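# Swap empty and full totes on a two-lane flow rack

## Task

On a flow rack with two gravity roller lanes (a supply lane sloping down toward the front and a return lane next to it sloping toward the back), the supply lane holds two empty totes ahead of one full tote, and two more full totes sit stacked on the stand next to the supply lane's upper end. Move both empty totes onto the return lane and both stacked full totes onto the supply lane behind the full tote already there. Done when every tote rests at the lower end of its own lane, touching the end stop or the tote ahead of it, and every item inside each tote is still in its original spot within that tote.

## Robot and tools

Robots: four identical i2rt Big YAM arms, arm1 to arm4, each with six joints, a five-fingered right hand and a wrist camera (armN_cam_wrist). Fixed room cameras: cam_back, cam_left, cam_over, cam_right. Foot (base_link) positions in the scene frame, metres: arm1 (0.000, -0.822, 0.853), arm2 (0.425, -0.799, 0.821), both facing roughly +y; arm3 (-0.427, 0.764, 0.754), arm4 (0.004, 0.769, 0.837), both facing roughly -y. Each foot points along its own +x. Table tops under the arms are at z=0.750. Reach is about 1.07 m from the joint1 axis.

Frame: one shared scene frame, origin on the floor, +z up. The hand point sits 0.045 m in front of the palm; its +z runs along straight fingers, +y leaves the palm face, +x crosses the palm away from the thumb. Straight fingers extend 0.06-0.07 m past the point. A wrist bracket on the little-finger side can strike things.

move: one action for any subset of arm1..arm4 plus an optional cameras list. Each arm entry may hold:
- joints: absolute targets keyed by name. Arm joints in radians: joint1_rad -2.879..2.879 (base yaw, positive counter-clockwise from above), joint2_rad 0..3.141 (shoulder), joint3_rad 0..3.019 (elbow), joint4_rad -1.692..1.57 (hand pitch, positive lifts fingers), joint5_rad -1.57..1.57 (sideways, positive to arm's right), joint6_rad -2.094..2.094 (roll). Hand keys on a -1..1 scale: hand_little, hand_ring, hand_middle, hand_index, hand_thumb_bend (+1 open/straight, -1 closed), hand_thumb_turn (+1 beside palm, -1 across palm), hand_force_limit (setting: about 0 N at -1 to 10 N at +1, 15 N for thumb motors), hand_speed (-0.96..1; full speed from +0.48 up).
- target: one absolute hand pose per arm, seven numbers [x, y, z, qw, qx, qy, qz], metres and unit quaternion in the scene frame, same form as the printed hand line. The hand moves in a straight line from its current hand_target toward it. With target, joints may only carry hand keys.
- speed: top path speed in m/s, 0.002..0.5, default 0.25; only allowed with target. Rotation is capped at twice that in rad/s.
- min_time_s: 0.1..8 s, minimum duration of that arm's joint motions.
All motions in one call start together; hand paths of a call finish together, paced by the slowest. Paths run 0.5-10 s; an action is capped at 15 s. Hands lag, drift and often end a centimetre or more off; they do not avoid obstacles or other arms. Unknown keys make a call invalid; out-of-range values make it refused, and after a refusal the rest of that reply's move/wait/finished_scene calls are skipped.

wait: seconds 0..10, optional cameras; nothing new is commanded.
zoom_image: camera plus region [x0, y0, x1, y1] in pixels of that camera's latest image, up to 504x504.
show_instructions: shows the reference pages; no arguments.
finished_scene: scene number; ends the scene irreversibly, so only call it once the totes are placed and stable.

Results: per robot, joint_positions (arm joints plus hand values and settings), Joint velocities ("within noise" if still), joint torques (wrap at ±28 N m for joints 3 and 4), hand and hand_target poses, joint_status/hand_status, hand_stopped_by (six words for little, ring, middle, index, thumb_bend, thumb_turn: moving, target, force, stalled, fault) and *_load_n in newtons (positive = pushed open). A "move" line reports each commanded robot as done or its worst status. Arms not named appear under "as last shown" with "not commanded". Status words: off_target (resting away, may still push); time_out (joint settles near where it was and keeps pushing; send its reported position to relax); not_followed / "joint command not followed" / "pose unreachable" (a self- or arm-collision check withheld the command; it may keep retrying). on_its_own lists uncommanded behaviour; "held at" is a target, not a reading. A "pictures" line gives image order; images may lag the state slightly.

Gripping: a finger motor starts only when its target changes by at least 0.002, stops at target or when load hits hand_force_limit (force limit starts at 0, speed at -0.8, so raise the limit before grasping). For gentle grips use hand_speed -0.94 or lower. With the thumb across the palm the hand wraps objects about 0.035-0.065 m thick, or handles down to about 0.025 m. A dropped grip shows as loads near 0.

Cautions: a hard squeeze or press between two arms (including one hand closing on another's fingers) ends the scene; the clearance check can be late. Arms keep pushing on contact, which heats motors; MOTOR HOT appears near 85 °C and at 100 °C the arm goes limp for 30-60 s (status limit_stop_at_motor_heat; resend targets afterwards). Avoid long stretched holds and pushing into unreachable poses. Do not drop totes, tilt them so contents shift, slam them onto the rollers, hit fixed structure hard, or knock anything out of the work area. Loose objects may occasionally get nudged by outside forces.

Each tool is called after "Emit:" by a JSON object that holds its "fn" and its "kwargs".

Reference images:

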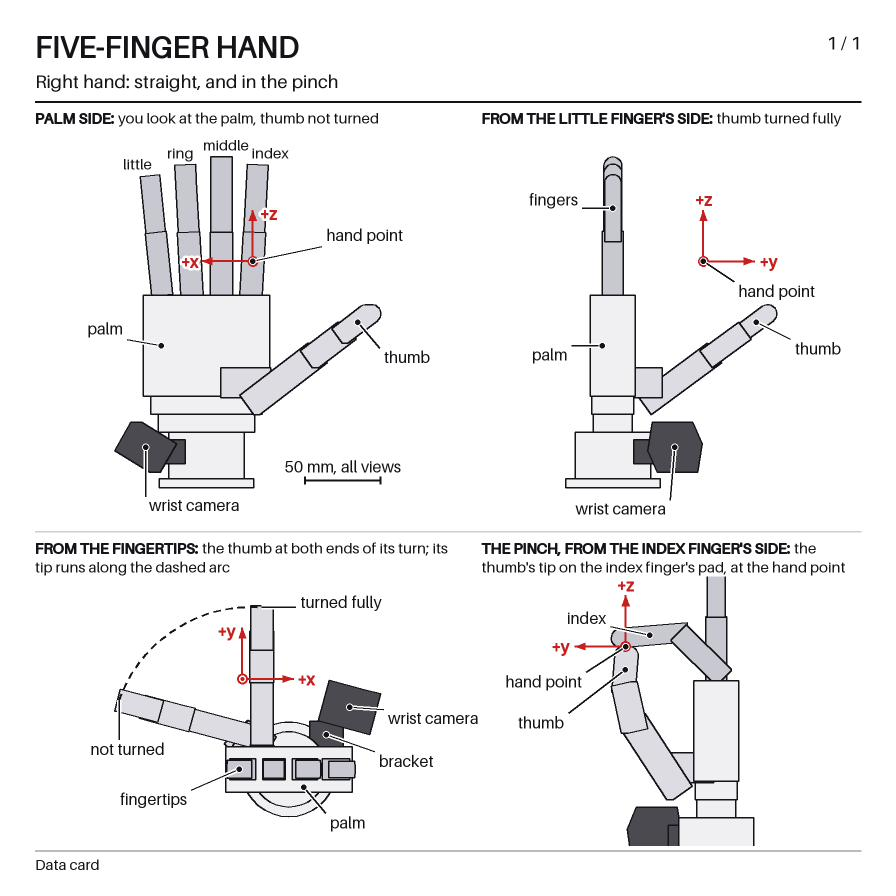

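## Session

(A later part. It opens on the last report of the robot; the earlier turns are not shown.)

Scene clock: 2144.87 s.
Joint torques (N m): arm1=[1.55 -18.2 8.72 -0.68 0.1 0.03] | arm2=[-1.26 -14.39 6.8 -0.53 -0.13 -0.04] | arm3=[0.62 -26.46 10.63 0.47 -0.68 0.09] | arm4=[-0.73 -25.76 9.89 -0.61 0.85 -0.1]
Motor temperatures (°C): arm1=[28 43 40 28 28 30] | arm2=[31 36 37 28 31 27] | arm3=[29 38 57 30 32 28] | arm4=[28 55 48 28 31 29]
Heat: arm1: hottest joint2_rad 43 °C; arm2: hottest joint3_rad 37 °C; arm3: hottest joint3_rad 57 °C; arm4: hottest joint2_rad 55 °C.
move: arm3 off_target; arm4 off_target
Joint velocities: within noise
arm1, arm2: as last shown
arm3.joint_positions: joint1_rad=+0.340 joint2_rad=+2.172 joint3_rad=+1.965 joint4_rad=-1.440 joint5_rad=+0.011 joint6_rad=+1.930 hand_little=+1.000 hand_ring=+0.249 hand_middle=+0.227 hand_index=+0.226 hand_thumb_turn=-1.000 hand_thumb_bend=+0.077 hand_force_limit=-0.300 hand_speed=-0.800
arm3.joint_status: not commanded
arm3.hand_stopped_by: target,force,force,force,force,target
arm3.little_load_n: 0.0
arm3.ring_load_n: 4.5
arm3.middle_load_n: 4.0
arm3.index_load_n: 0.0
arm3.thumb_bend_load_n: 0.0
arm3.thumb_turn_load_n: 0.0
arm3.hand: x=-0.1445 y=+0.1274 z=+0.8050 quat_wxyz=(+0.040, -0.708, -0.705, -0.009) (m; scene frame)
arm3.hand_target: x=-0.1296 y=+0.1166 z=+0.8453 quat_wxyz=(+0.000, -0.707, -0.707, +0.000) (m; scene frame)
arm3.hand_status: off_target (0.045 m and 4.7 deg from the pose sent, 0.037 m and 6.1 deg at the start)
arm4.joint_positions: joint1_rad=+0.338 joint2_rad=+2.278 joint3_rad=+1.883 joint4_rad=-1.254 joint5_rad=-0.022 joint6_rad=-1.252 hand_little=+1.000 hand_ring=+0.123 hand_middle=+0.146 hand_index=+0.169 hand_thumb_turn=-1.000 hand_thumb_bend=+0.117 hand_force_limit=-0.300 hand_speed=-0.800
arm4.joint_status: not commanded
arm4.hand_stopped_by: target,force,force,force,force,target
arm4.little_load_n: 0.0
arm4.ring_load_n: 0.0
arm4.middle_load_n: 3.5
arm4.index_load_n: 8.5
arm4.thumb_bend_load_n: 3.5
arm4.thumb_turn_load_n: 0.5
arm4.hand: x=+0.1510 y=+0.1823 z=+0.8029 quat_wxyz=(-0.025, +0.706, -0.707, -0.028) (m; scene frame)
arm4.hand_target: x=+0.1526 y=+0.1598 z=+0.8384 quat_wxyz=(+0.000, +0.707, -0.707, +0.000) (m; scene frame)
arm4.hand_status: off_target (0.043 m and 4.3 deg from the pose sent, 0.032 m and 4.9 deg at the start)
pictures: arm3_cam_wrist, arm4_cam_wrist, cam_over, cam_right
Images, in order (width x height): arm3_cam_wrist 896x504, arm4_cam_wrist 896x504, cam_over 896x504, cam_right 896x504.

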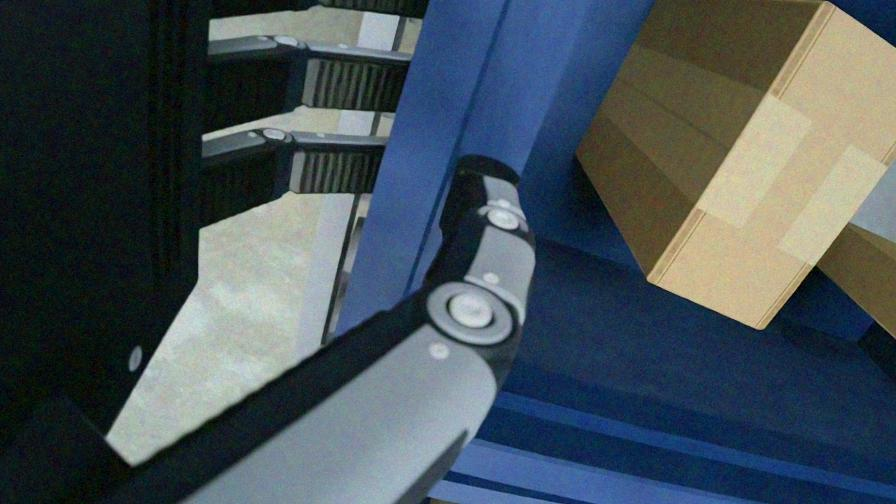

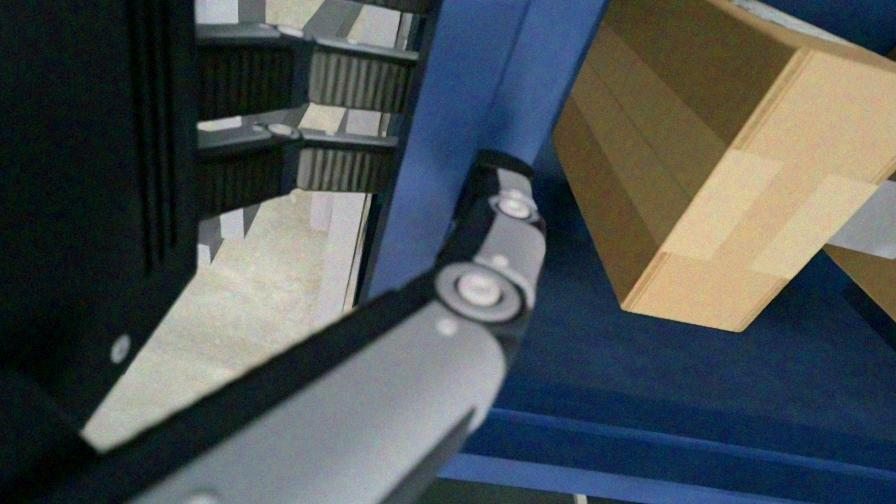

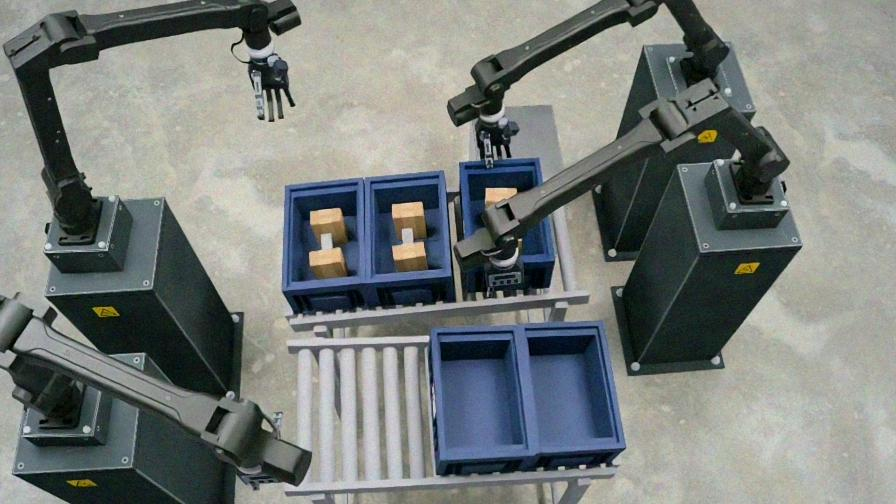

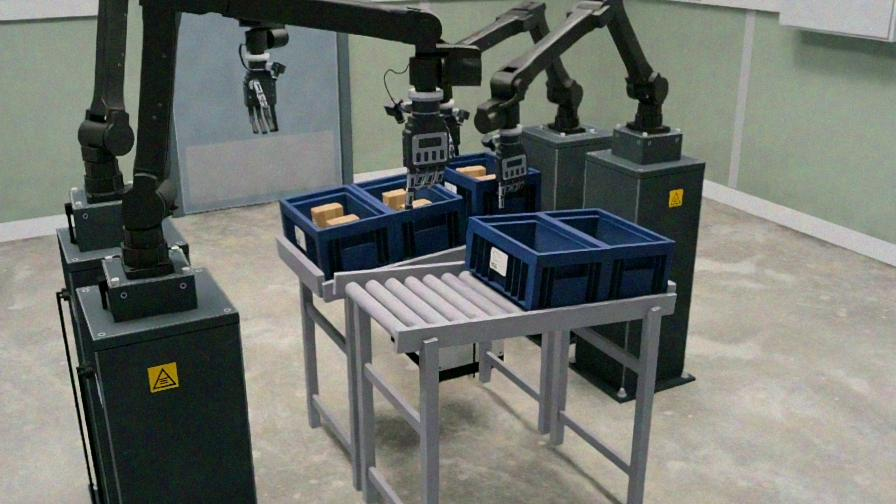

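Emit:
{"fn": "move", "kwargs": {"arm3": {"target":[-0.128,0.113,0.820,0,0.7071,0.7071,0],"speed":0.06}, "arm4": {"target":[0.155,0.156,0.811,0,0.7071,-0.7071,0],"speed":0.06}}}

Emit:
{"fn": "move", "kwargs": {"arm3": {"target":[-0.128,0.113,0.800,0,0.7071,0.7071,0],"speed":0.05}, "arm4": {"target":[0.155,0.156,0.791,0,0.7071,-0.7071,0],"speed":0.05}, "cameras": ["arm4_cam_wrist","arm3_cam_wrist","cam_over","cam_right"]}}

Scene clock: 2154.20 s.
Joint torques (N m): arm1=[1.55 -18.2 8.72 -0.68 0.1 0.03] | arm2=[-1.08 -14.45 6.8 -0.59 -0.12 -0.04] | arm3=[1.03 -26.64 9.21 0.7 -0.64 0.12] | arm4=[-1.2 -25.11 9.03 -0.27 0.79 -0.06]
Motor temperatures (°C): arm1=[28 43 40 28 28 30] | arm2=[31 36 37 28 31 27] | arm3=[29 38 55 30 32 28] | arm4=[28 55 49 28 31 29]
Heat: arm1: hottest joint2_rad 43 °C; arm2: hottest joint3_rad 37 °C; arm3: hottest joint3_rad 55 °C; arm4: hottest joint2_rad 55 °C.
move: arm3 off_target; arm4 off_target
Joint velocities: within noise
arm1, arm2: as last shown
arm3.joint_positions: joint1_rad=+0.340 joint2_rad=+2.192 joint3_rad=+1.957 joint4_rad=-1.391 joint5_rad=+0.011 joint6_rad=+1.930 hand_little=+1.000 hand_ring=+0.249 hand_middle=+0.227 hand_index=+0.226 hand_thumb_turn=-1.000 hand_thumb_bend=+0.077 hand_force_limit=-0.300 hand_speed=-0.800
arm3.joint_status: not commanded
arm3.hand_stopped_by: target,force,force,force,force,target
arm3.little_load_n: 0.0
arm3.ring_load_n: 2.5
arm3.middle_load_n: 5.0
arm3.index_load_n: 0.5
arm3.thumb_bend_load_n: 0.5
arm3.thumb_turn_load_n: 0.0
arm3.hand: x=-0.1417 y=+0.1193 z=+0.7898 quat_wxyz=(+0.031, -0.708, -0.705, -0.004) (m; scene frame)
arm3.hand_target: x=-0.1284 y=+0.1138 z=+0.8199 quat_wxyz=(+0.000, -0.707, -0.707, +0.000) (m; scene frame)
arm3.hand_status: off_target (0.034 m and 3.6 deg from the pose sent, 0.027 m and 4.7 deg at the start)
arm4.joint_positions: joint1_rad=+0.342 joint2_rad=+2.311 joint3_rad=+1.883 joint4_rad=-1.209 joint5_rad=-0.020 joint6_rad=-1.252 hand_little=+1.000 hand_ring=+0.124 hand_middle=+0.146 hand_index=+0.169 hand_thumb_turn=-1.000 hand_thumb_bend=+0.116 hand_force_limit=-0.300 hand_speed=-0.800
arm4.joint_status: not commanded
arm4.hand_stopped_by: target,force,force,force,force,target
arm4.little_load_n: 0.0
arm4.ring_load_n: 1.5
arm4.middle_load_n: 3.5
arm4.index_load_n: 5.0
arm4.thumb_bend_load_n: 0.5
arm4.thumb_turn_load_n: 0.5
arm4.hand: x=+0.1548 y=+0.1771 z=+0.7806 quat_wxyz=(-0.022, +0.708, -0.706, -0.024) (m; scene frame)
arm4.hand_target: x=+0.1547 y=+0.1572 z=+0.8112 quat_wxyz=(+0.000, +0.707, -0.707, +0.000) (m; scene frame)
arm4.hand_status: off_target (0.037 m and 3.7 deg from the pose sent, 0.028 m and 4.3 deg at the start)
pictures: none

Scene clock: 2155.17 s.
Joint torques (N m): arm1=[1.55 -18.26 8.7 -0.69 0.11 0.03] | arm2=[-1.14 -14.51 6.78 -0.58 -0.12 -0.03] | arm3=[0.26 -25.7 7.68 0.65 -0.63 0.1] | arm4=[-1.38 -25 8.21 -0.06 0.7 -0.06]
Motor temperatures (°C): arm1=[28 43 40 28 28 30] | arm2=[31 36 37 28 31 27] | arm3=[29 38 55 30 32 28] | arm4=[28 55 49 28 31 29]
Heat: arm1: hottest joint2_rad 43 °C; arm2: hottest joint3_rad 37 °C; arm3: hottest joint3_rad 55 °C; arm4: hottest joint2_rad 55 °C.
move: arm3 off_target; arm4 off_target
Joint velocities: within noise
arm1.joint_positions: joint1_rad=+0.587 joint2_rad=+1.784 joint3_rad=+1.467 joint4_rad=-1.243 joint5_rad=-0.001 joint6_rad=-1.028 hand_little=+1.000 hand_ring=+0.300 hand_middle=+0.300 hand_index=+0.300 hand_thumb_turn=-1.000 hand_thumb_bend=+1.000 hand_force_limit=-0.400 hand_speed=-0.400
arm1.joint_status: not commanded
arm1.hand_stopped_by: target,target,target,target,target,target
arm1.little_load_n: 0.0
arm1.ring_load_n: 0.0
arm1.middle_load_n: 0.0
arm1.index_load_n: 0.0
arm1.thumb_bend_load_n: 0.0
arm1.thumb_turn_load_n: 0.0
arm1.hand: x=-0.2187 y=-0.3964 z=+0.9503 quat_wxyz=(-0.004, +0.705, +0.709, +0.003) (m; scene frame)
arm1.hand_target: x=-0.2200 y=-0.4000 z=+0.9499 quat_wxyz=(+0.000, +0.707, +0.707, +0.000) (m; scene frame)
arm1.hand_status: not commanded
arm2: as last shown
arm3.joint_positions: joint1_rad=+0.339 joint2_rad=+2.192 joint3_rad=+1.944 joint4_rad=-1.353 joint5_rad=+0.010 joint6_rad=+1.932 hand_little=+1.000 hand_ring=+0.248 hand_middle=+0.226 hand_index=+0.226 hand_thumb_turn=-1.000 hand_thumb_bend=+0.078 hand_force_limit=-0.300 hand_speed=-0.800
arm3.joint_status: not commanded
arm3.hand_stopped_by: target,force,force,force,force,target
arm3.little_load_n: 0.0
arm3.ring_load_n: 0.0
arm3.middle_load_n: 1.5
arm3.index_load_n: 4.5
arm3.thumb_bend_load_n: 1.0
arm3.thumb_turn_load_n: 0.5
arm3.hand: x=-0.1398 y=+0.1138 z=+0.7860 quat_wxyz=(+0.019, -0.709, -0.705, +0.001) (m; scene frame)
arm3.hand_target: x=-0.1280 y=+0.1133 z=+0.8000 quat_wxyz=(+0.000, -0.707, -0.707, +0.000) (m; scene frame)
arm3.hand_status: off_target (0.018 m and 2.2 deg from the pose sent, 0.018 m and 3.5 deg at the start)
arm4.joint_positions: joint1_rad=+0.342 joint2_rad=+2.320 joint3_rad=+1.883 joint4_rad=-1.183 joint5_rad=-0.019 joint6_rad=-1.252 hand_little=+1.000 hand_ring=+0.124 hand_middle=+0.145 hand_index=+0.168 hand_thumb_turn=-1.000 hand_thumb_bend=+0.116 hand_force_limit=-0.300 hand_speed=-0.800
arm4.joint_status: not commanded
arm4.hand_stopped_by: target,force,force,force,force,target
arm4.little_load_n: 0.0
arm4.ring_load_n: 7.0
arm4.middle_load_n: 1.0
arm4.index_load_n: 0.0
arm4.thumb_bend_load_n: 0.0
arm4.thumb_turn_load_n: 0.0
arm4.hand: x=+0.1562 y=+0.1719 z=+0.7736 quat_wxyz=(-0.017, +0.708, -0.706, -0.016) (m; scene frame)
arm4.hand_target: x=+0.1548 y=+0.1566 z=+0.7912 quat_wxyz=(+0.000, +0.707, -0.707, +0.000) (m; scene frame)
arm4.hand_status: off_target (0.024 m and 2.7 deg from the pose sent, 0.023 m and 3.7 deg at the start)
pictures: arm3_cam_wrist, arm4_cam_wrist, cam_over, cam_right
Images, in order (width x height): arm3_cam_wrist 896x504, arm4_cam_wrist 896x504, cam_over 896x504, cam_right 896x504.

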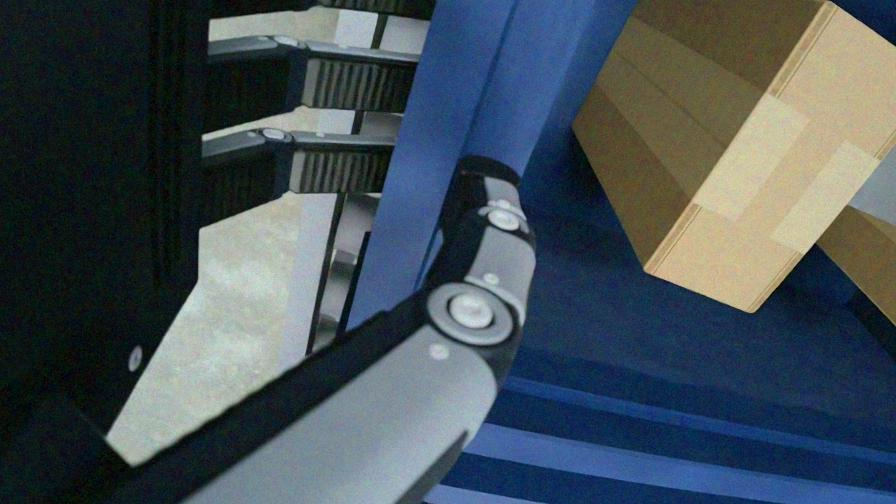

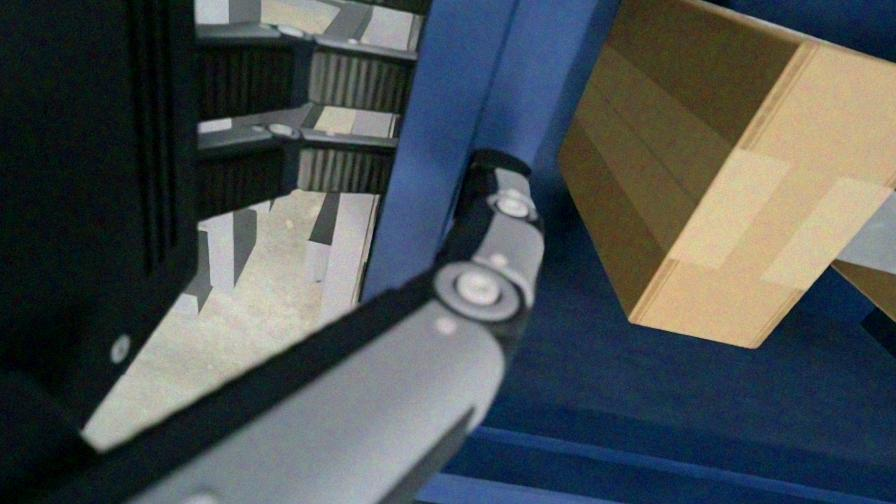

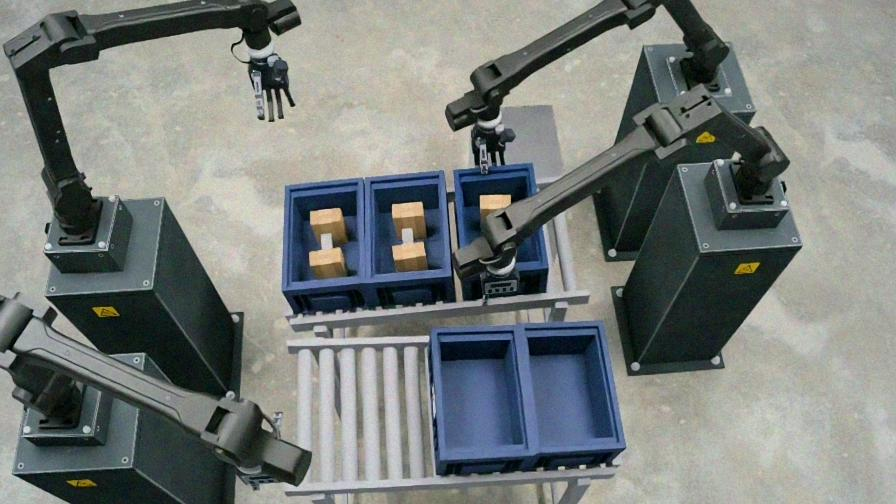

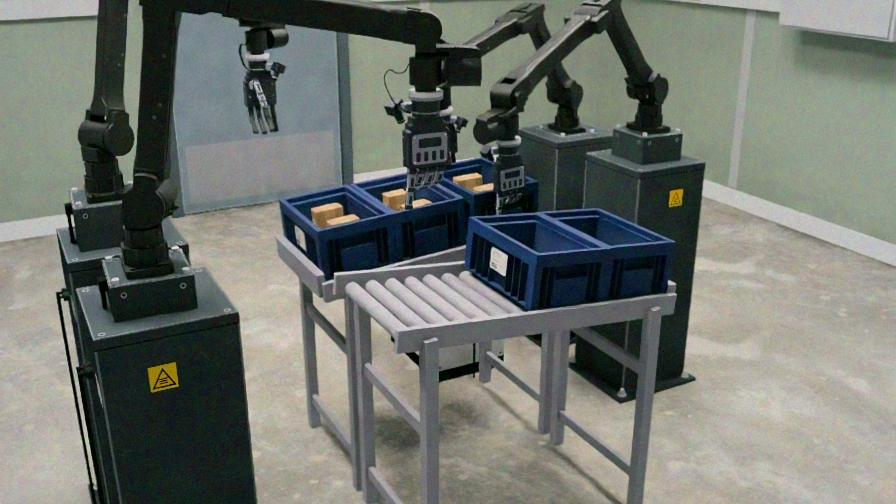

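Emit:
{"fn": "zoom_image", "kwargs": {"camera": "arm4_cam_wrist", "region": [180, 0, 480, 330]}}

Emit:
{"fn": "zoom_image", "kwargs": {"camera": "arm3_cam_wrist", "region": [200, 0, 500, 400]}}

Scaled by 1.527.

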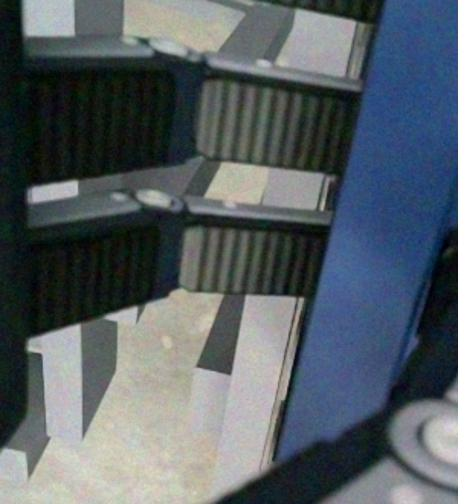

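Scaled by 1.260.

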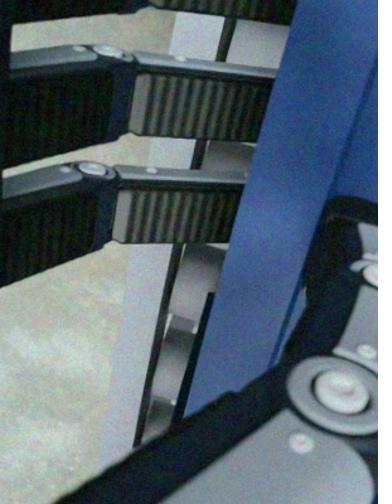

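Emit:
{"fn": "move", "kwargs": {"arm3": {"target":[-0.136,0.110,0.780,-0.012,0.707,0.707,0.012],"speed":0.05}, "arm4": {"target":[0.147,0.151,0.770,-0.012,0.707,-0.707,-0.012],"speed":0.05}}}

Emit:
{"fn": "move", "kwargs": {"arm3": {"target":[-0.136,0.108,0.768,-0.024,0.7067,0.7067,0.024],"speed":0.05}, "arm4": {"target":[0.147,0.147,0.756,-0.024,0.7067,-0.7067,-0.024],"speed":0.05}, "cameras": ["arm4_cam_wrist","arm3_cam_wrist","cam_over"]}}

Scene clock: 2169.40 s.
Joint torques (N m): arm1=[1.61 -18.14 8.69 -0.68 0.1 0.03] | arm2=[-1.26 -14.45 6.83 -0.55 -0.11 -0.04] | arm3=[0.97 -21.48 9.28 0.77 -0.45 -0.09] | arm4=[-2.37 -21.54 10.13 -0.32 0.29 -0.15]
Motor temperatures (°C): arm1=[28 43 40 28 28 30] | arm2=[31 36 37 28 31 27] | arm3=[29 38 52 30 32 28] | arm4=[28 55 48 28 31 29]
Heat: arm1: hottest joint2_rad 43 °C; arm2: hottest joint3_rad 37 °C; arm3: hottest joint3_rad 52 °C; arm4: hottest joint2_rad 55 °C.
move: arm3 done; arm4 off_target
Joint velocities: within noise
arm1, arm2: as last shown
arm3.joint_positions: joint1_rad=+0.333 joint2_rad=+2.196 joint3_rad=+1.944 joint4_rad=-1.351 joint5_rad=-0.007 joint6_rad=+1.932 hand_little=+1.000 hand_ring=+0.248 hand_middle=+0.226 hand_index=+0.226 hand_thumb_turn=-1.000 hand_thumb_bend=+0.078 hand_force_limit=-0.300 hand_speed=-0.800
arm3.joint_status: not commanded
arm3.hand_stopped_by: target,force,force,force,force,target
arm3.little_load_n: 0.0
arm3.ring_load_n: 0.0
arm3.middle_load_n: 1.0
arm3.index_load_n: 4.0
arm3.thumb_bend_load_n: 3.5
arm3.thumb_turn_load_n: 0.5
arm3.hand: x=-0.1408 y=+0.1132 z=+0.7839 quat_wxyz=(+0.017, -0.712, -0.702, -0.008) (m; scene frame)
arm3.hand_target: x=-0.1360 y=+0.1101 z=+0.7801 quat_wxyz=(+0.012, -0.707, -0.707, -0.012) (m; scene frame)
arm3.hand_status: done (0.007 m and 1.0 deg from the pose sent, 0.008 m and 1.7 deg at the start)
arm4.joint_positions: joint1_rad=+0.342 joint2_rad=+2.332 joint3_rad=+1.895 joint4_rad=-1.185 joint5_rad=-0.019 joint6_rad=-1.262 hand_little=+1.000 hand_ring=+0.124 hand_middle=+0.145 hand_index=+0.168 hand_thumb_turn=-1.000 hand_thumb_bend=+0.116 hand_force_limit=-0.300 hand_speed=-0.800
arm4.joint_status: not commanded
arm4.hand_stopped_by: target,force,force,force,force,target
arm4.little_load_n: 0.0
arm4.ring_load_n: 1.5
arm4.middle_load_n: 0.0
arm4.index_load_n: 0.0
arm4.thumb_bend_load_n: 0.0
arm4.thumb_turn_load_n: 0.0
arm4.hand: x=+0.1565 y=+0.1693 z=+0.7701 quat_wxyz=(-0.018, +0.711, -0.702, -0.017) (m; scene frame)
arm4.hand_target: x=+0.1468 y=+0.1518 z=+0.7703 quat_wxyz=(-0.012, +0.707, -0.707, -0.011) (m; scene frame)
arm4.hand_status: off_target (0.021 m and 1.1 deg from the pose sent, 0.023 m and 0.7 deg at the start)
pictures: none

Scene clock: 2170.70 s.
Joint torques (N m): arm1=[1.61 -18.08 8.72 -0.7 0.11 0.03] | arm2=[-1.26 -14.39 6.82 -0.57 -0.12 -0.04] | arm3=[-0.09 -20.89 11.78 -0.14 -0.13 -0.1] | arm4=[-1.79 -21.07 9.68 -0.66 0.02 -0.14]
Motor temperatures (°C): arm1=[28 43 40 28 28 30] | arm2=[31 36 37 28 31 27] | arm3=[29 38 52 30 32 28] | arm4=[28 55 48 28 31 29]
Heat: arm1: hottest joint2_rad 43 °C; arm2: hottest joint3_rad 37 °C; arm3: hottest joint3_rad 52 °C; arm4: hottest joint2_rad 55 °C.
move: arm3 done; arm4 off_target
Joint velocities: within noise
arm1, arm2: as last shown
arm1.thumb_bend_load_n: -0.5
arm2.middle_load_n: 0.5
arm2.thumb_bend_load_n: -0.5
arm3.joint_positions: joint1_rad=+0.329 joint2_rad=+2.219 joint3_rad=+1.952 joint4_rad=-1.364 joint5_rad=-0.027 joint6_rad=+1.927 hand_little=+1.000 hand_ring=+0.248 hand_middle=+0.226 hand_index=+0.226 hand_thumb_turn=-1.000 hand_thumb_bend=+0.077 hand_force_limit=-0.300 hand_speed=-0.800
arm3.joint_status: not commanded
arm3.hand_stopped_by: target,force,force,force,force,target
arm3.little_load_n: 0.0
arm3.ring_load_n: 0.0
arm3.middle_load_n: 0.0
arm3.index_load_n: 0.0
arm3.thumb_bend_load_n: 0.5
arm3.thumb_turn_load_n: 0.5
arm3.hand: x=-0.1404 y=+0.1162 z=+0.7723 quat_wxyz=(+0.024, -0.711, -0.703, -0.022) (m; scene frame)
arm3.hand_target: x=-0.1362 y=+0.1084 z=+0.7678 quat_wxyz=(+0.024, -0.707, -0.707, -0.024) (m; scene frame)
arm3.hand_status: done (0.010 m and 0.7 deg from the pose sent, 0.017 m and 2.2 deg at the start)
arm4.joint_positions: joint1_rad=+0.328 joint2_rad=+2.377 joint3_rad=+1.965 joint4_rad=-1.223 joint5_rad=-0.022 joint6_rad=-1.269 hand_little=+1.000 hand_ring=+0.123 hand_middle=+0.145 hand_index=+0.168 hand_thumb_turn=-1.000 hand_thumb_bend=+0.116 hand_force_limit=-0.300 hand_speed=-0.800
arm4.joint_status: not commanded
arm4.hand_stopped_by: target,force,force,force,force,target
arm4.little_load_n: 0.0
arm4.ring_load_n: 0.0
arm4.middle_load_n: 0.0
arm4.index_load_n: 0.0
arm4.thumb_bend_load_n: 0.0
arm4.thumb_turn_load_n: 0.0
arm4.hand: x=+0.1519 y=+0.1572 z=+0.7650 quat_wxyz=(-0.022, +0.709, -0.705, -0.022) (m; scene frame)
arm4.hand_target: x=+0.1469 y=+0.1476 z=+0.7561 quat_wxyz=(-0.024, +0.707, -0.707, -0.023) (m; scene frame)
arm4.hand_status: off_target (0.014 m and 0.4 deg from the pose sent, 0.028 m and 1.3 deg at the start)
pictures: arm3_cam_wrist, arm4_cam_wrist, cam_over
Images, in order (width x height): arm3_cam_wrist 896x504, arm4_cam_wrist 896x504, cam_over 896x504.

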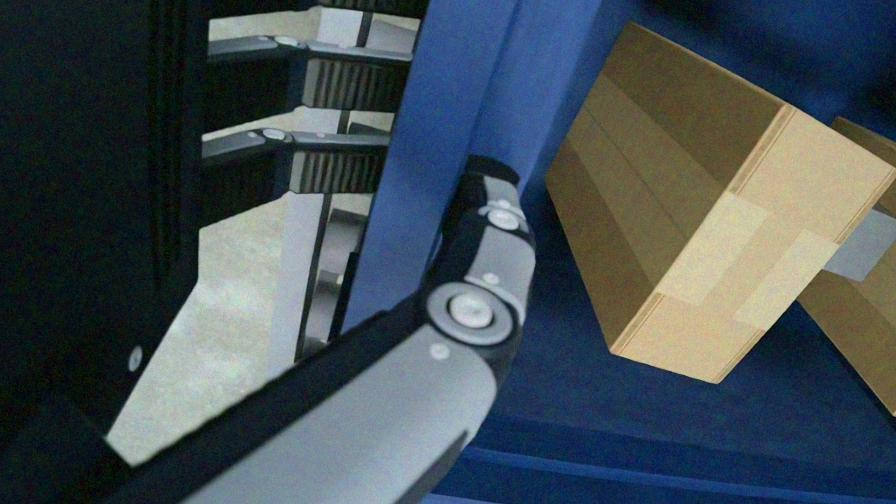

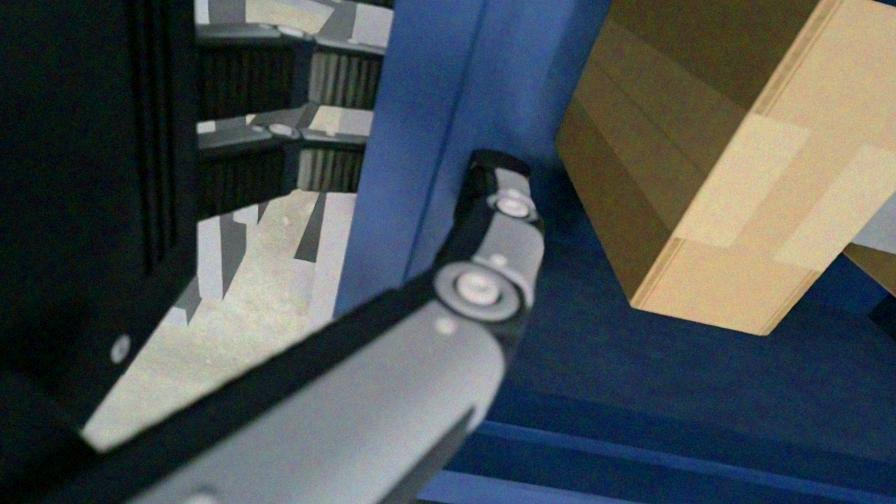

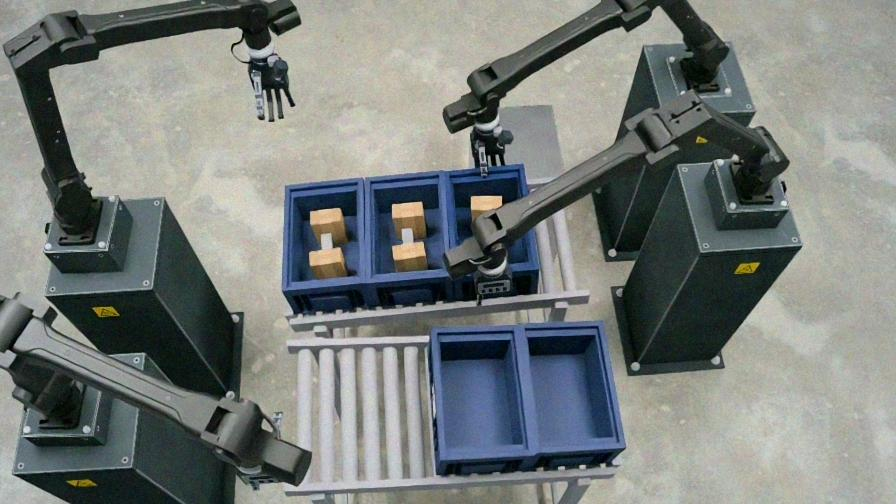

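Emit:
{"fn": "zoom_image", "kwargs": {"camera": "cam_over", "region": [350, 150, 570, 320]}}

Scaled by 2.291.

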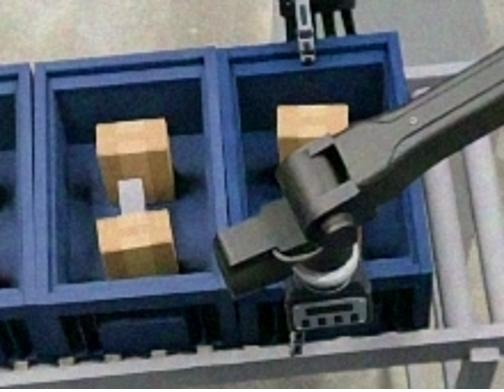

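Emit:
{"fn": "move", "kwargs": {"arm3": {"joints":{"hand_thumb_bend":1,"hand_index":0.3,"hand_middle":0.3,"hand_ring":0.3,"hand_speed":-0.4}}, "arm4": {"joints":{"hand_thumb_bend":1,"hand_index":0.3,"hand_middle":0.3,"hand_ring":0.3,"hand_speed":-0.4}}}}

Emit:
{"fn": "move", "kwargs": {"arm3": {"target":[-0.225,0.112,0.770,-0.024,0.7067,0.7067,0.024],"speed":0.12}, "arm4": {"target":[0.225,0.152,0.760,-0.024,0.7067,-0.7067,-0.024],"speed":0.12}}}

Emit:
{"fn": "move", "kwargs": {"arm3": {"target":[-0.33,0.20,0.95,0,0.7071,0.7071,0],"speed":0.2}, "arm4": {"target":[0.25,0.30,0.95,0,0.7071,-0.7071,0],"speed":0.2}, "cameras": ["all"]}}

Scene clock: 2196.33 s.
Joint torques (N m): arm1=[1.55 -18.14 8.7 -0.65 0.1 0.04] | arm2=[-1.38 -14.45 6.82 -0.57 -0.13 -0.03] | arm3=[0.67 -20.66 11.25 -0.09 -0.03 -0.02] | arm4=[-1.79 -21.25 9.25 -0.35 0.01 -0.16]
Motor temperatures (°C): arm1=[28 43 40 28 28 30] | arm2=[31 36 37 28 31 27] | arm3=[29 38 51 30 31 28] | arm4=[28 57 49 28 30 29]
Heat: arm1: hottest joint2_rad 43 °C; arm2: hottest joint3_rad 37 °C; arm3: hottest joint3_rad 51 °C; arm4: hottest joint2_rad 57 °C.
move: arm3 done; arm4 done
Joint velocities: within noise
arm1, arm2: as last shown
arm2.ring_load_n: 0.5
arm2.middle_load_n: 0.0
arm2.thumb_bend_load_n: 0.0
arm3.joint_positions: joint1_rad=+0.329 joint2_rad=+2.219 joint3_rad=+1.954 joint4_rad=-1.365 joint5_rad=-0.028 joint6_rad=+1.926 hand_little=+1.000 hand_ring=+0.300 hand_middle=+0.300 hand_index=+0.300 hand_thumb_turn=-1.000 hand_thumb_bend=+1.000 hand_force_limit=-0.300 hand_speed=-0.400
arm3.joint_status: all done
arm3.hand_stopped_by: target,target,target,target,target,target
arm3.little_load_n: 0.0
arm3.ring_load_n: 0.5
arm3.middle_load_n: -1.5
arm3.index_load_n: 0.0
arm3.thumb_bend_load_n: 0.0
arm3.thumb_turn_load_n: 0.0
arm3.hand: x=-0.1399 y=+0.1158 z=+0.7731 quat_wxyz=(+0.024, -0.711, -0.703, -0.023) (m; scene frame)
arm3.hand_target: x=-0.1362 y=+0.1084 z=+0.7680 quat_wxyz=(+0.023, -0.707, -0.707, -0.024) (m; scene frame)
arm3.hand_status: not commanded
arm4.joint_positions: joint1_rad=+0.327 joint2_rad=+2.378 joint3_rad=+1.971 joint4_rad=-1.228 joint5_rad=-0.020 joint6_rad=-1.269 hand_little=+1.000 hand_ring=+0.300 hand_middle=+0.300 hand_index=+0.300 hand_thumb_turn=-1.000 hand_thumb_bend=+1.000 hand_force_limit=-0.300 hand_speed=-0.400
arm4.joint_status: all done
arm4.hand_stopped_by: target,target,target,target,target,target
arm4.little_load_n: 0.0
arm4.ring_load_n: 0.0
arm4.middle_load_n: 0.0
arm4.index_load_n: 0.0
arm4.thumb_bend_load_n: 0.0
arm4.thumb_turn_load_n: 0.0
arm4.hand: x=+0.1510 y=+0.1562 z=+0.7664 quat_wxyz=(-0.022, +0.708, -0.705, -0.023) (m; scene frame)
arm4.hand_target: x=+0.1468 y=+0.1477 z=+0.7560 quat_wxyz=(-0.024, +0.707, -0.707, -0.024) (m; scene frame)
arm4.hand_status: not commanded
pictures: none

Scene clock: 2197.87 s.
Joint torques (N m): arm1=[1.55 -18.2 8.72 -0.7 0.1 0.04] | arm2=[-1.03 -14.39 6.83 -0.61 -0.12 -0.04] | arm3=[0.03 -23.65 6.78 0.57 0.13 0] | arm4=[-0.38 -22.18 10.06 -0.64 0.04 0]
Motor temperatures (°C): arm1=[28 43 40 28 28 30] | arm2=[31 36 37 28 31 27] | arm3=[29 38 51 30 31 28] | arm4=[28 57 49 28 30 29]
Heat: arm1: hottest joint2_rad 43 °C; arm2: hottest joint3_rad 37 °C; arm3: hottest joint3_rad 51 °C; arm4: hottest joint2_rad 57 °C.
move: arm3 done; arm4 off_target
Joint velocities: within noise
arm1, arm2: as last shown
arm1.thumb_bend_load_n: 0.0
arm2.ring_load_n: 0.0
arm3.joint_positions: joint1_rad=+0.199 joint2_rad=+2.177 joint3_rad=+1.872 joint4_rad=-1.331 joint5_rad=-0.024 joint6_rad=+1.798 hand_little=+1.000 hand_ring=+0.300 hand_middle=+0.300 hand_index=+0.300 hand_thumb_turn=-1.000 hand_thumb_bend=+1.000 hand_force_limit=-0.300 hand_speed=-0.400
arm3.joint_status: not commanded
arm3.hand_stopped_by: target,target,target,target,target,target
arm3.little_load_n: 0.0
arm3.ring_load_n: 0.0
arm3.middle_load_n: 0.0
arm3.index_load_n: 0.0
arm3.thumb_bend_load_n: 0.0
arm3.thumb_turn_load_n: 0.0
arm3.hand: x=-0.2267 y=+0.1081 z=+0.7704 quat_wxyz=(+0.024, -0.712, -0.702, -0.025) (m; scene frame)
arm3.hand_target: x=-0.2249 y=+0.1120 z=+0.7701 quat_wxyz=(+0.024, -0.707, -0.707, -0.024) (m; scene frame)
arm3.hand_status: done (0.004 m and 0.8 deg from the pose sent, 0.085 m and 0.6 deg at the start)
arm4.joint_positions: joint1_rad=+0.424 joint2_rad=+2.442 joint3_rad=+2.094 joint4_rad=-1.292 joint5_rad=-0.028 joint6_rad=-1.179 hand_little=+1.000 hand_ring=+0.300 hand_middle=+0.300 hand_index=+0.300 hand_thumb_turn=-1.000 hand_thumb_bend=+1.000 hand_force_limit=-0.300 hand_speed=-0.400
arm4.joint_status: not commanded
arm4.hand_stopped_by: target,target,target,target,target,target
arm4.little_load_n: 0.0
arm4.ring_load_n: 0.0
arm4.middle_load_n: 0.0
arm4.index_load_n: 0.0
arm4.thumb_bend_load_n: 0.0
arm4.thumb_turn_load_n: 0.0
arm4.hand: x=+0.2215 y=+0.1608 z=+0.7672 quat_wxyz=(-0.024, +0.710, -0.703, -0.025) (m; scene frame)
arm4.hand_target: x=+0.2249 y=+0.1526 z=+0.7600 quat_wxyz=(-0.024, +0.707, -0.707, -0.023) (m; scene frame)
arm4.hand_status: off_target (0.012 m and 0.6 deg from the pose sent, 0.074 m and 0.4 deg at the start)
pictures: none

Scene clock: 2199.97 s.
Joint torques (N m): arm1=[1.67 -18.26 8.7 -0.7 0.1 0.04] | arm2=[-1.08 -14.56 6.79 -0.58 -0.12 -0.04] | arm3=[0.21 -17.32 7.13 0.02 0.12 0.01] | arm4=[-0.91 -18.73 5.98 -0.39 0.18 0]
Motor temperatures (°C): arm1=[28 43 40 28 28 30] | arm2=[31 36 37 28 31 27] | arm3=[29 38 50 30 31 28] | arm4=[28 57 49 28 30 29]
Heat: arm1: hottest joint2_rad 43 °C; arm2: hottest joint3_rad 37 °C; arm3: hottest joint3_rad 50 °C; arm4: hottest joint2_rad 57 °C.
move: arm3 off_target; arm4 off_target
Joint velocities: within noise
arm1: as last shown
arm1.thumb_bend_load_n: -0.5
arm2.joint_positions: joint1_rad=-0.411 joint2_rad=+1.718 joint3_rad=+1.601 joint4_rad=-1.434 joint5_rad=-0.003 joint6_rad=+1.112 hand_little=+1.000 hand_ring=+0.180 hand_middle=+0.180 hand_index=+0.180 hand_thumb_turn=-1.000 hand_thumb_bend=+1.000 hand_force_limit=-0.400 hand_speed=-0.400
arm2.joint_status: not commanded
arm2.hand_stopped_by: target,target,target,target,target,target
arm2.little_load_n: 0.0
arm2.ring_load_n: 0.0
arm2.middle_load_n: 0.0
arm2.index_load_n: 0.0
arm2.thumb_bend_load_n: 0.0
arm2.thumb_turn_load_n: 0.0
arm2.hand: x=+0.5978 y=-0.2935 z=+1.0035 quat_wxyz=(-0.010, +0.708, -0.706, -0.002) (m; scene frame)
arm2.hand_target: x=+0.5999 y=-0.2999 z=+1.0002 quat_wxyz=(+0.000, +0.707, -0.707, +0.000) (m; scene frame)
arm2.hand_status: not commanded
arm3.joint_positions: joint1_rad=+0.051 joint2_rad=+1.737 joint3_rad=+1.689 joint4_rad=-1.491 joint5_rad=-0.010 joint6_rad=+1.645 hand_little=+1.000 hand_ring=+0.300 hand_middle=+0.300 hand_index=+0.300 hand_thumb_turn=-1.000 hand_thumb_bend=+1.000 hand_force_limit=-0.300 hand_speed=-0.400
arm3.joint_status: not commanded
arm3.hand_stopped_by: target,target,target,target,target,target
arm3.little_load_n: 0.0
arm3.ring_load_n: 0.0
arm3.middle_load_n: 0.0
arm3.index_load_n: 0.0
arm3.thumb_bend_load_n: 0.0
arm3.thumb_turn_load_n: 0.0
arm3.hand: x=-0.3280 y=+0.1926 z=+0.9604 quat_wxyz=(-0.013, -0.710, -0.704, +0.009) (m; scene frame)
arm3.hand_target: x=-0.3300 y=+0.2000 z=+0.9500 quat_wxyz=(+0.000, -0.707, -0.707, +0.000) (m; scene frame)
arm3.hand_status: off_target (0.013 m and 1.8 deg from the pose sent, 0.227 m and 4.1 deg at the start)
arm4.joint_positions: joint1_rad=+0.561 joint2_rad=+1.908 joint3_rad=+1.714 joint4_rad=-1.341 joint5_rad=-0.006 joint6_rad=-1.032 hand_little=+1.000 hand_ring=+0.300 hand_middle=+0.300 hand_index=+0.300 hand_thumb_turn=-1.000 hand_thumb_bend=+1.000 hand_force_limit=-0.300 hand_speed=-0.400
arm4.joint_status: not commanded
arm4.hand_stopped_by: target,target,target,target,target,target
arm4.little_load_n: 0.0
arm4.ring_load_n: 0.0
arm4.middle_load_n: 0.5
arm4.index_load_n: 0.0
arm4.thumb_bend_load_n: 0.0
arm4.thumb_turn_load_n: 0.0
arm4.hand: x=+0.2512 y=+0.2901 z=+0.9609 quat_wxyz=(+0.004, +0.708, -0.706, +0.019) (m; scene frame)
arm4.hand_target: x=+0.2500 y=+0.2999 z=+0.9503 quat_wxyz=(+0.000, +0.707, -0.707, +0.000) (m; scene frame)
arm4.hand_status: off_target (0.015 m and 2.3 deg from the pose sent, 0.231 m and 4.0 deg at the start)
pictures: arm1_cam_wrist, arm2_cam_wrist, arm3_cam_wrist, arm4_cam_wrist, cam_back, cam_left, cam_over, cam_right
Images, in order (width x height): arm1_cam_wrist 896x504, arm2_cam_wrist 896x504, arm3_cam_wrist 896x504, arm4_cam_wrist 896x504, cam_back 896x504, cam_left 896x504, cam_over 896x504, cam_right 896x504.

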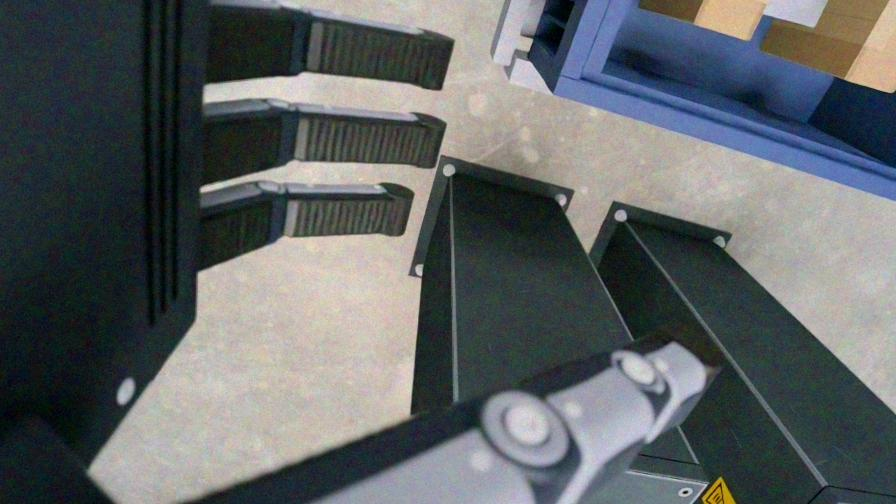

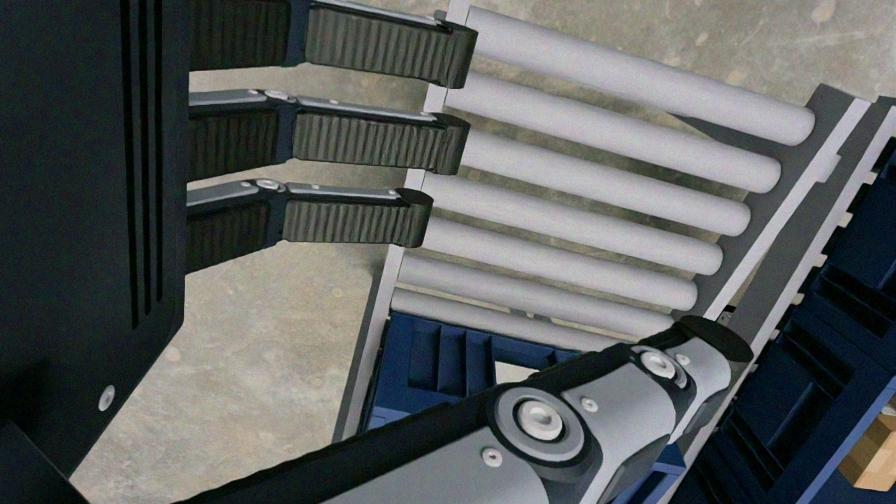

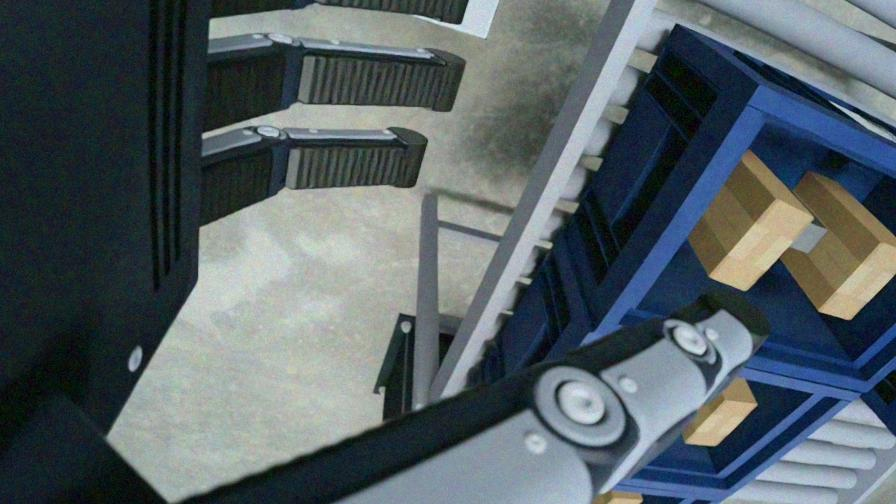

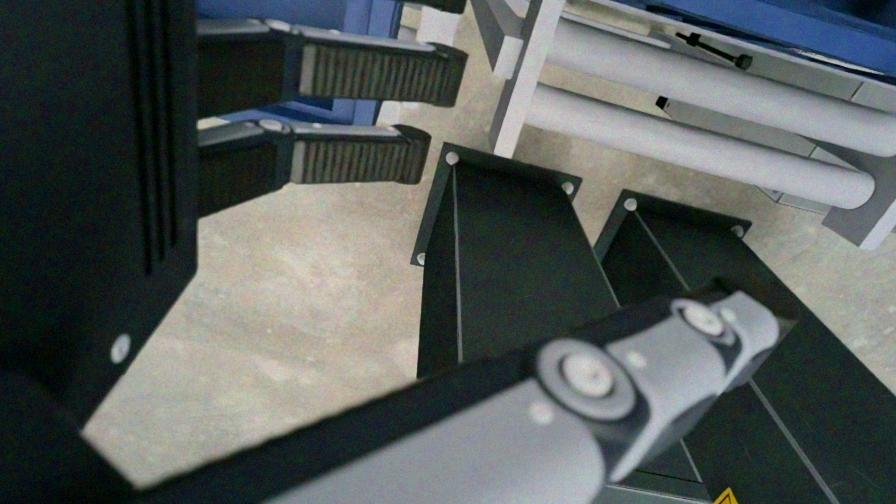

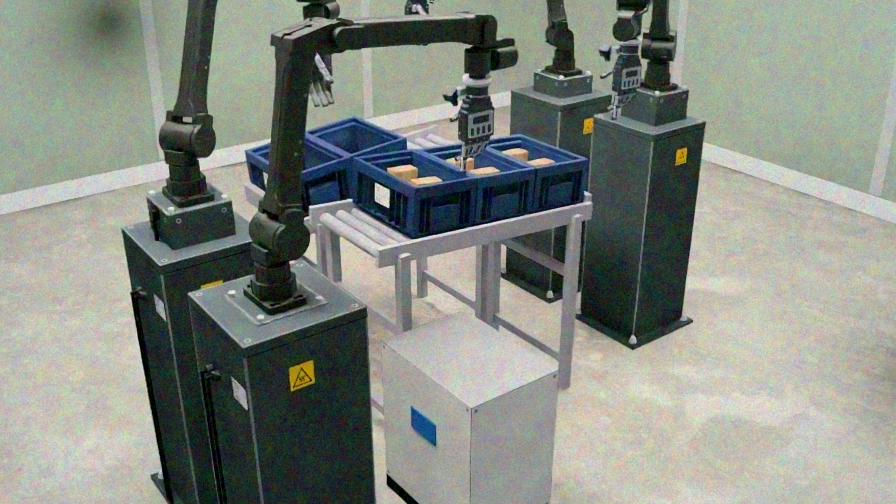

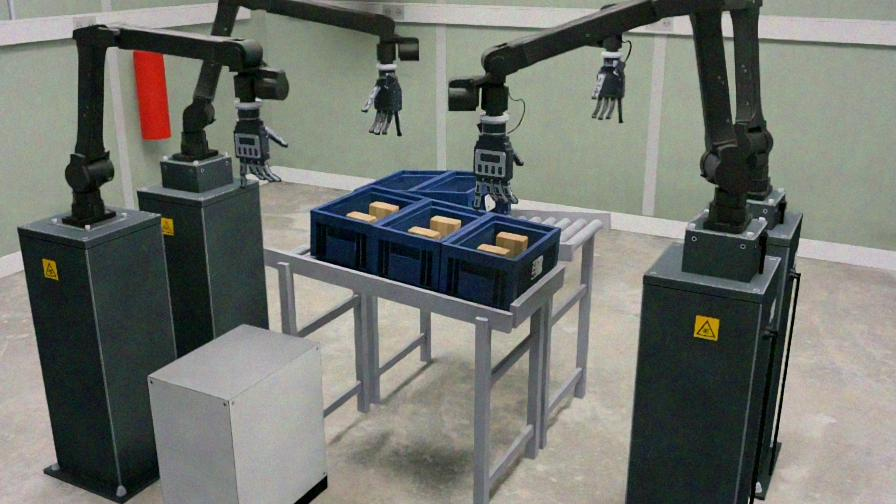

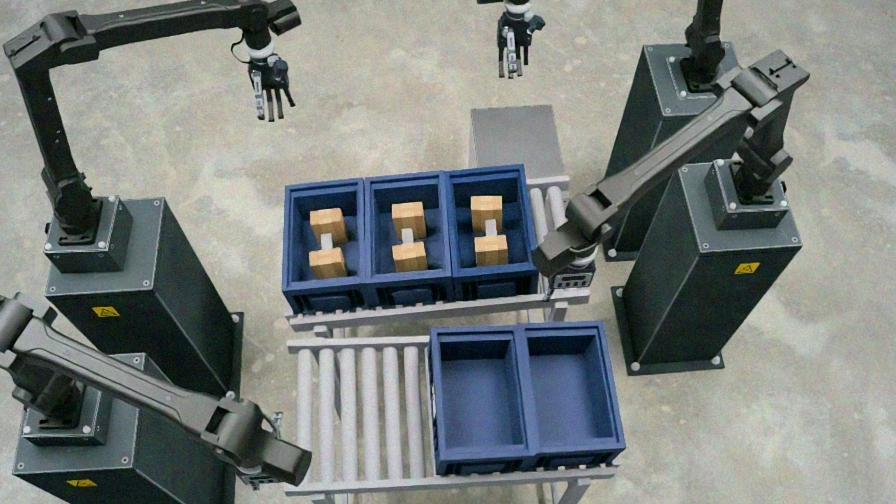

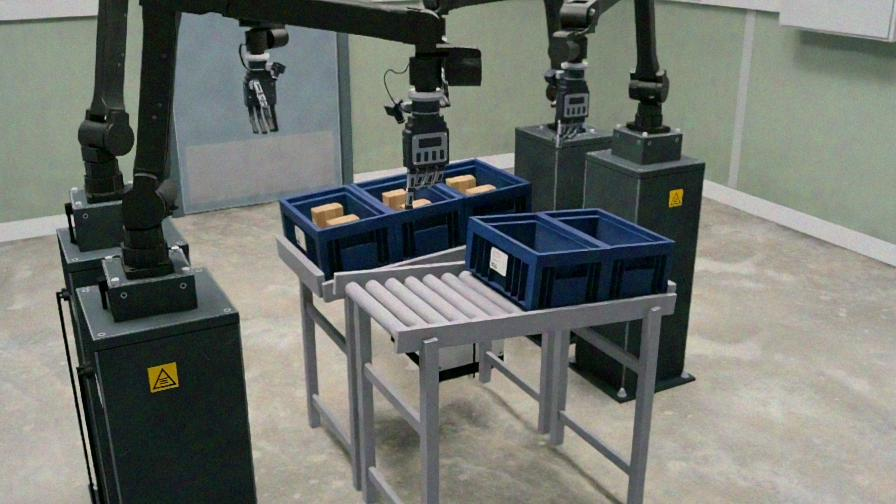

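Emit:
{"fn": "zoom_image", "kwargs": {"camera": "cam_over", "region": [270, 150, 550, 320]}}

Emit:
{"fn": "zoom_image", "kwargs": {"camera": "cam_left", "region": [290, 150, 590, 330]}}

Emit:
{"fn": "zoom_image", "kwargs": {"camera": "cam_over", "region": [400, 300, 650, 500]}}

Scaled by 1.800.

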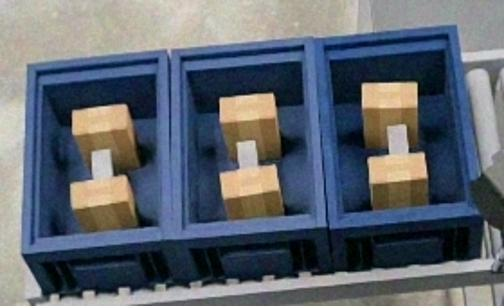

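Scaled by 1.680.

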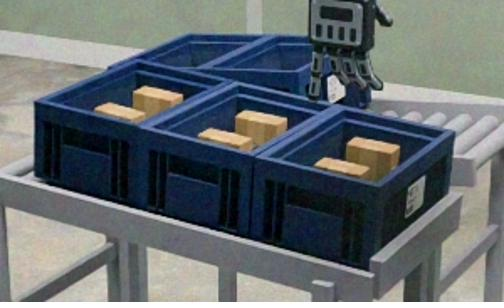

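Scaled by 2.016.

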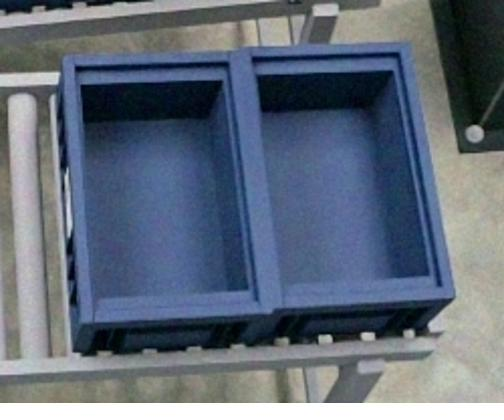

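Emit:
{"fn": "finished_scene", "kwargs": {"scene": 1}}

The scene is finished: the task was done.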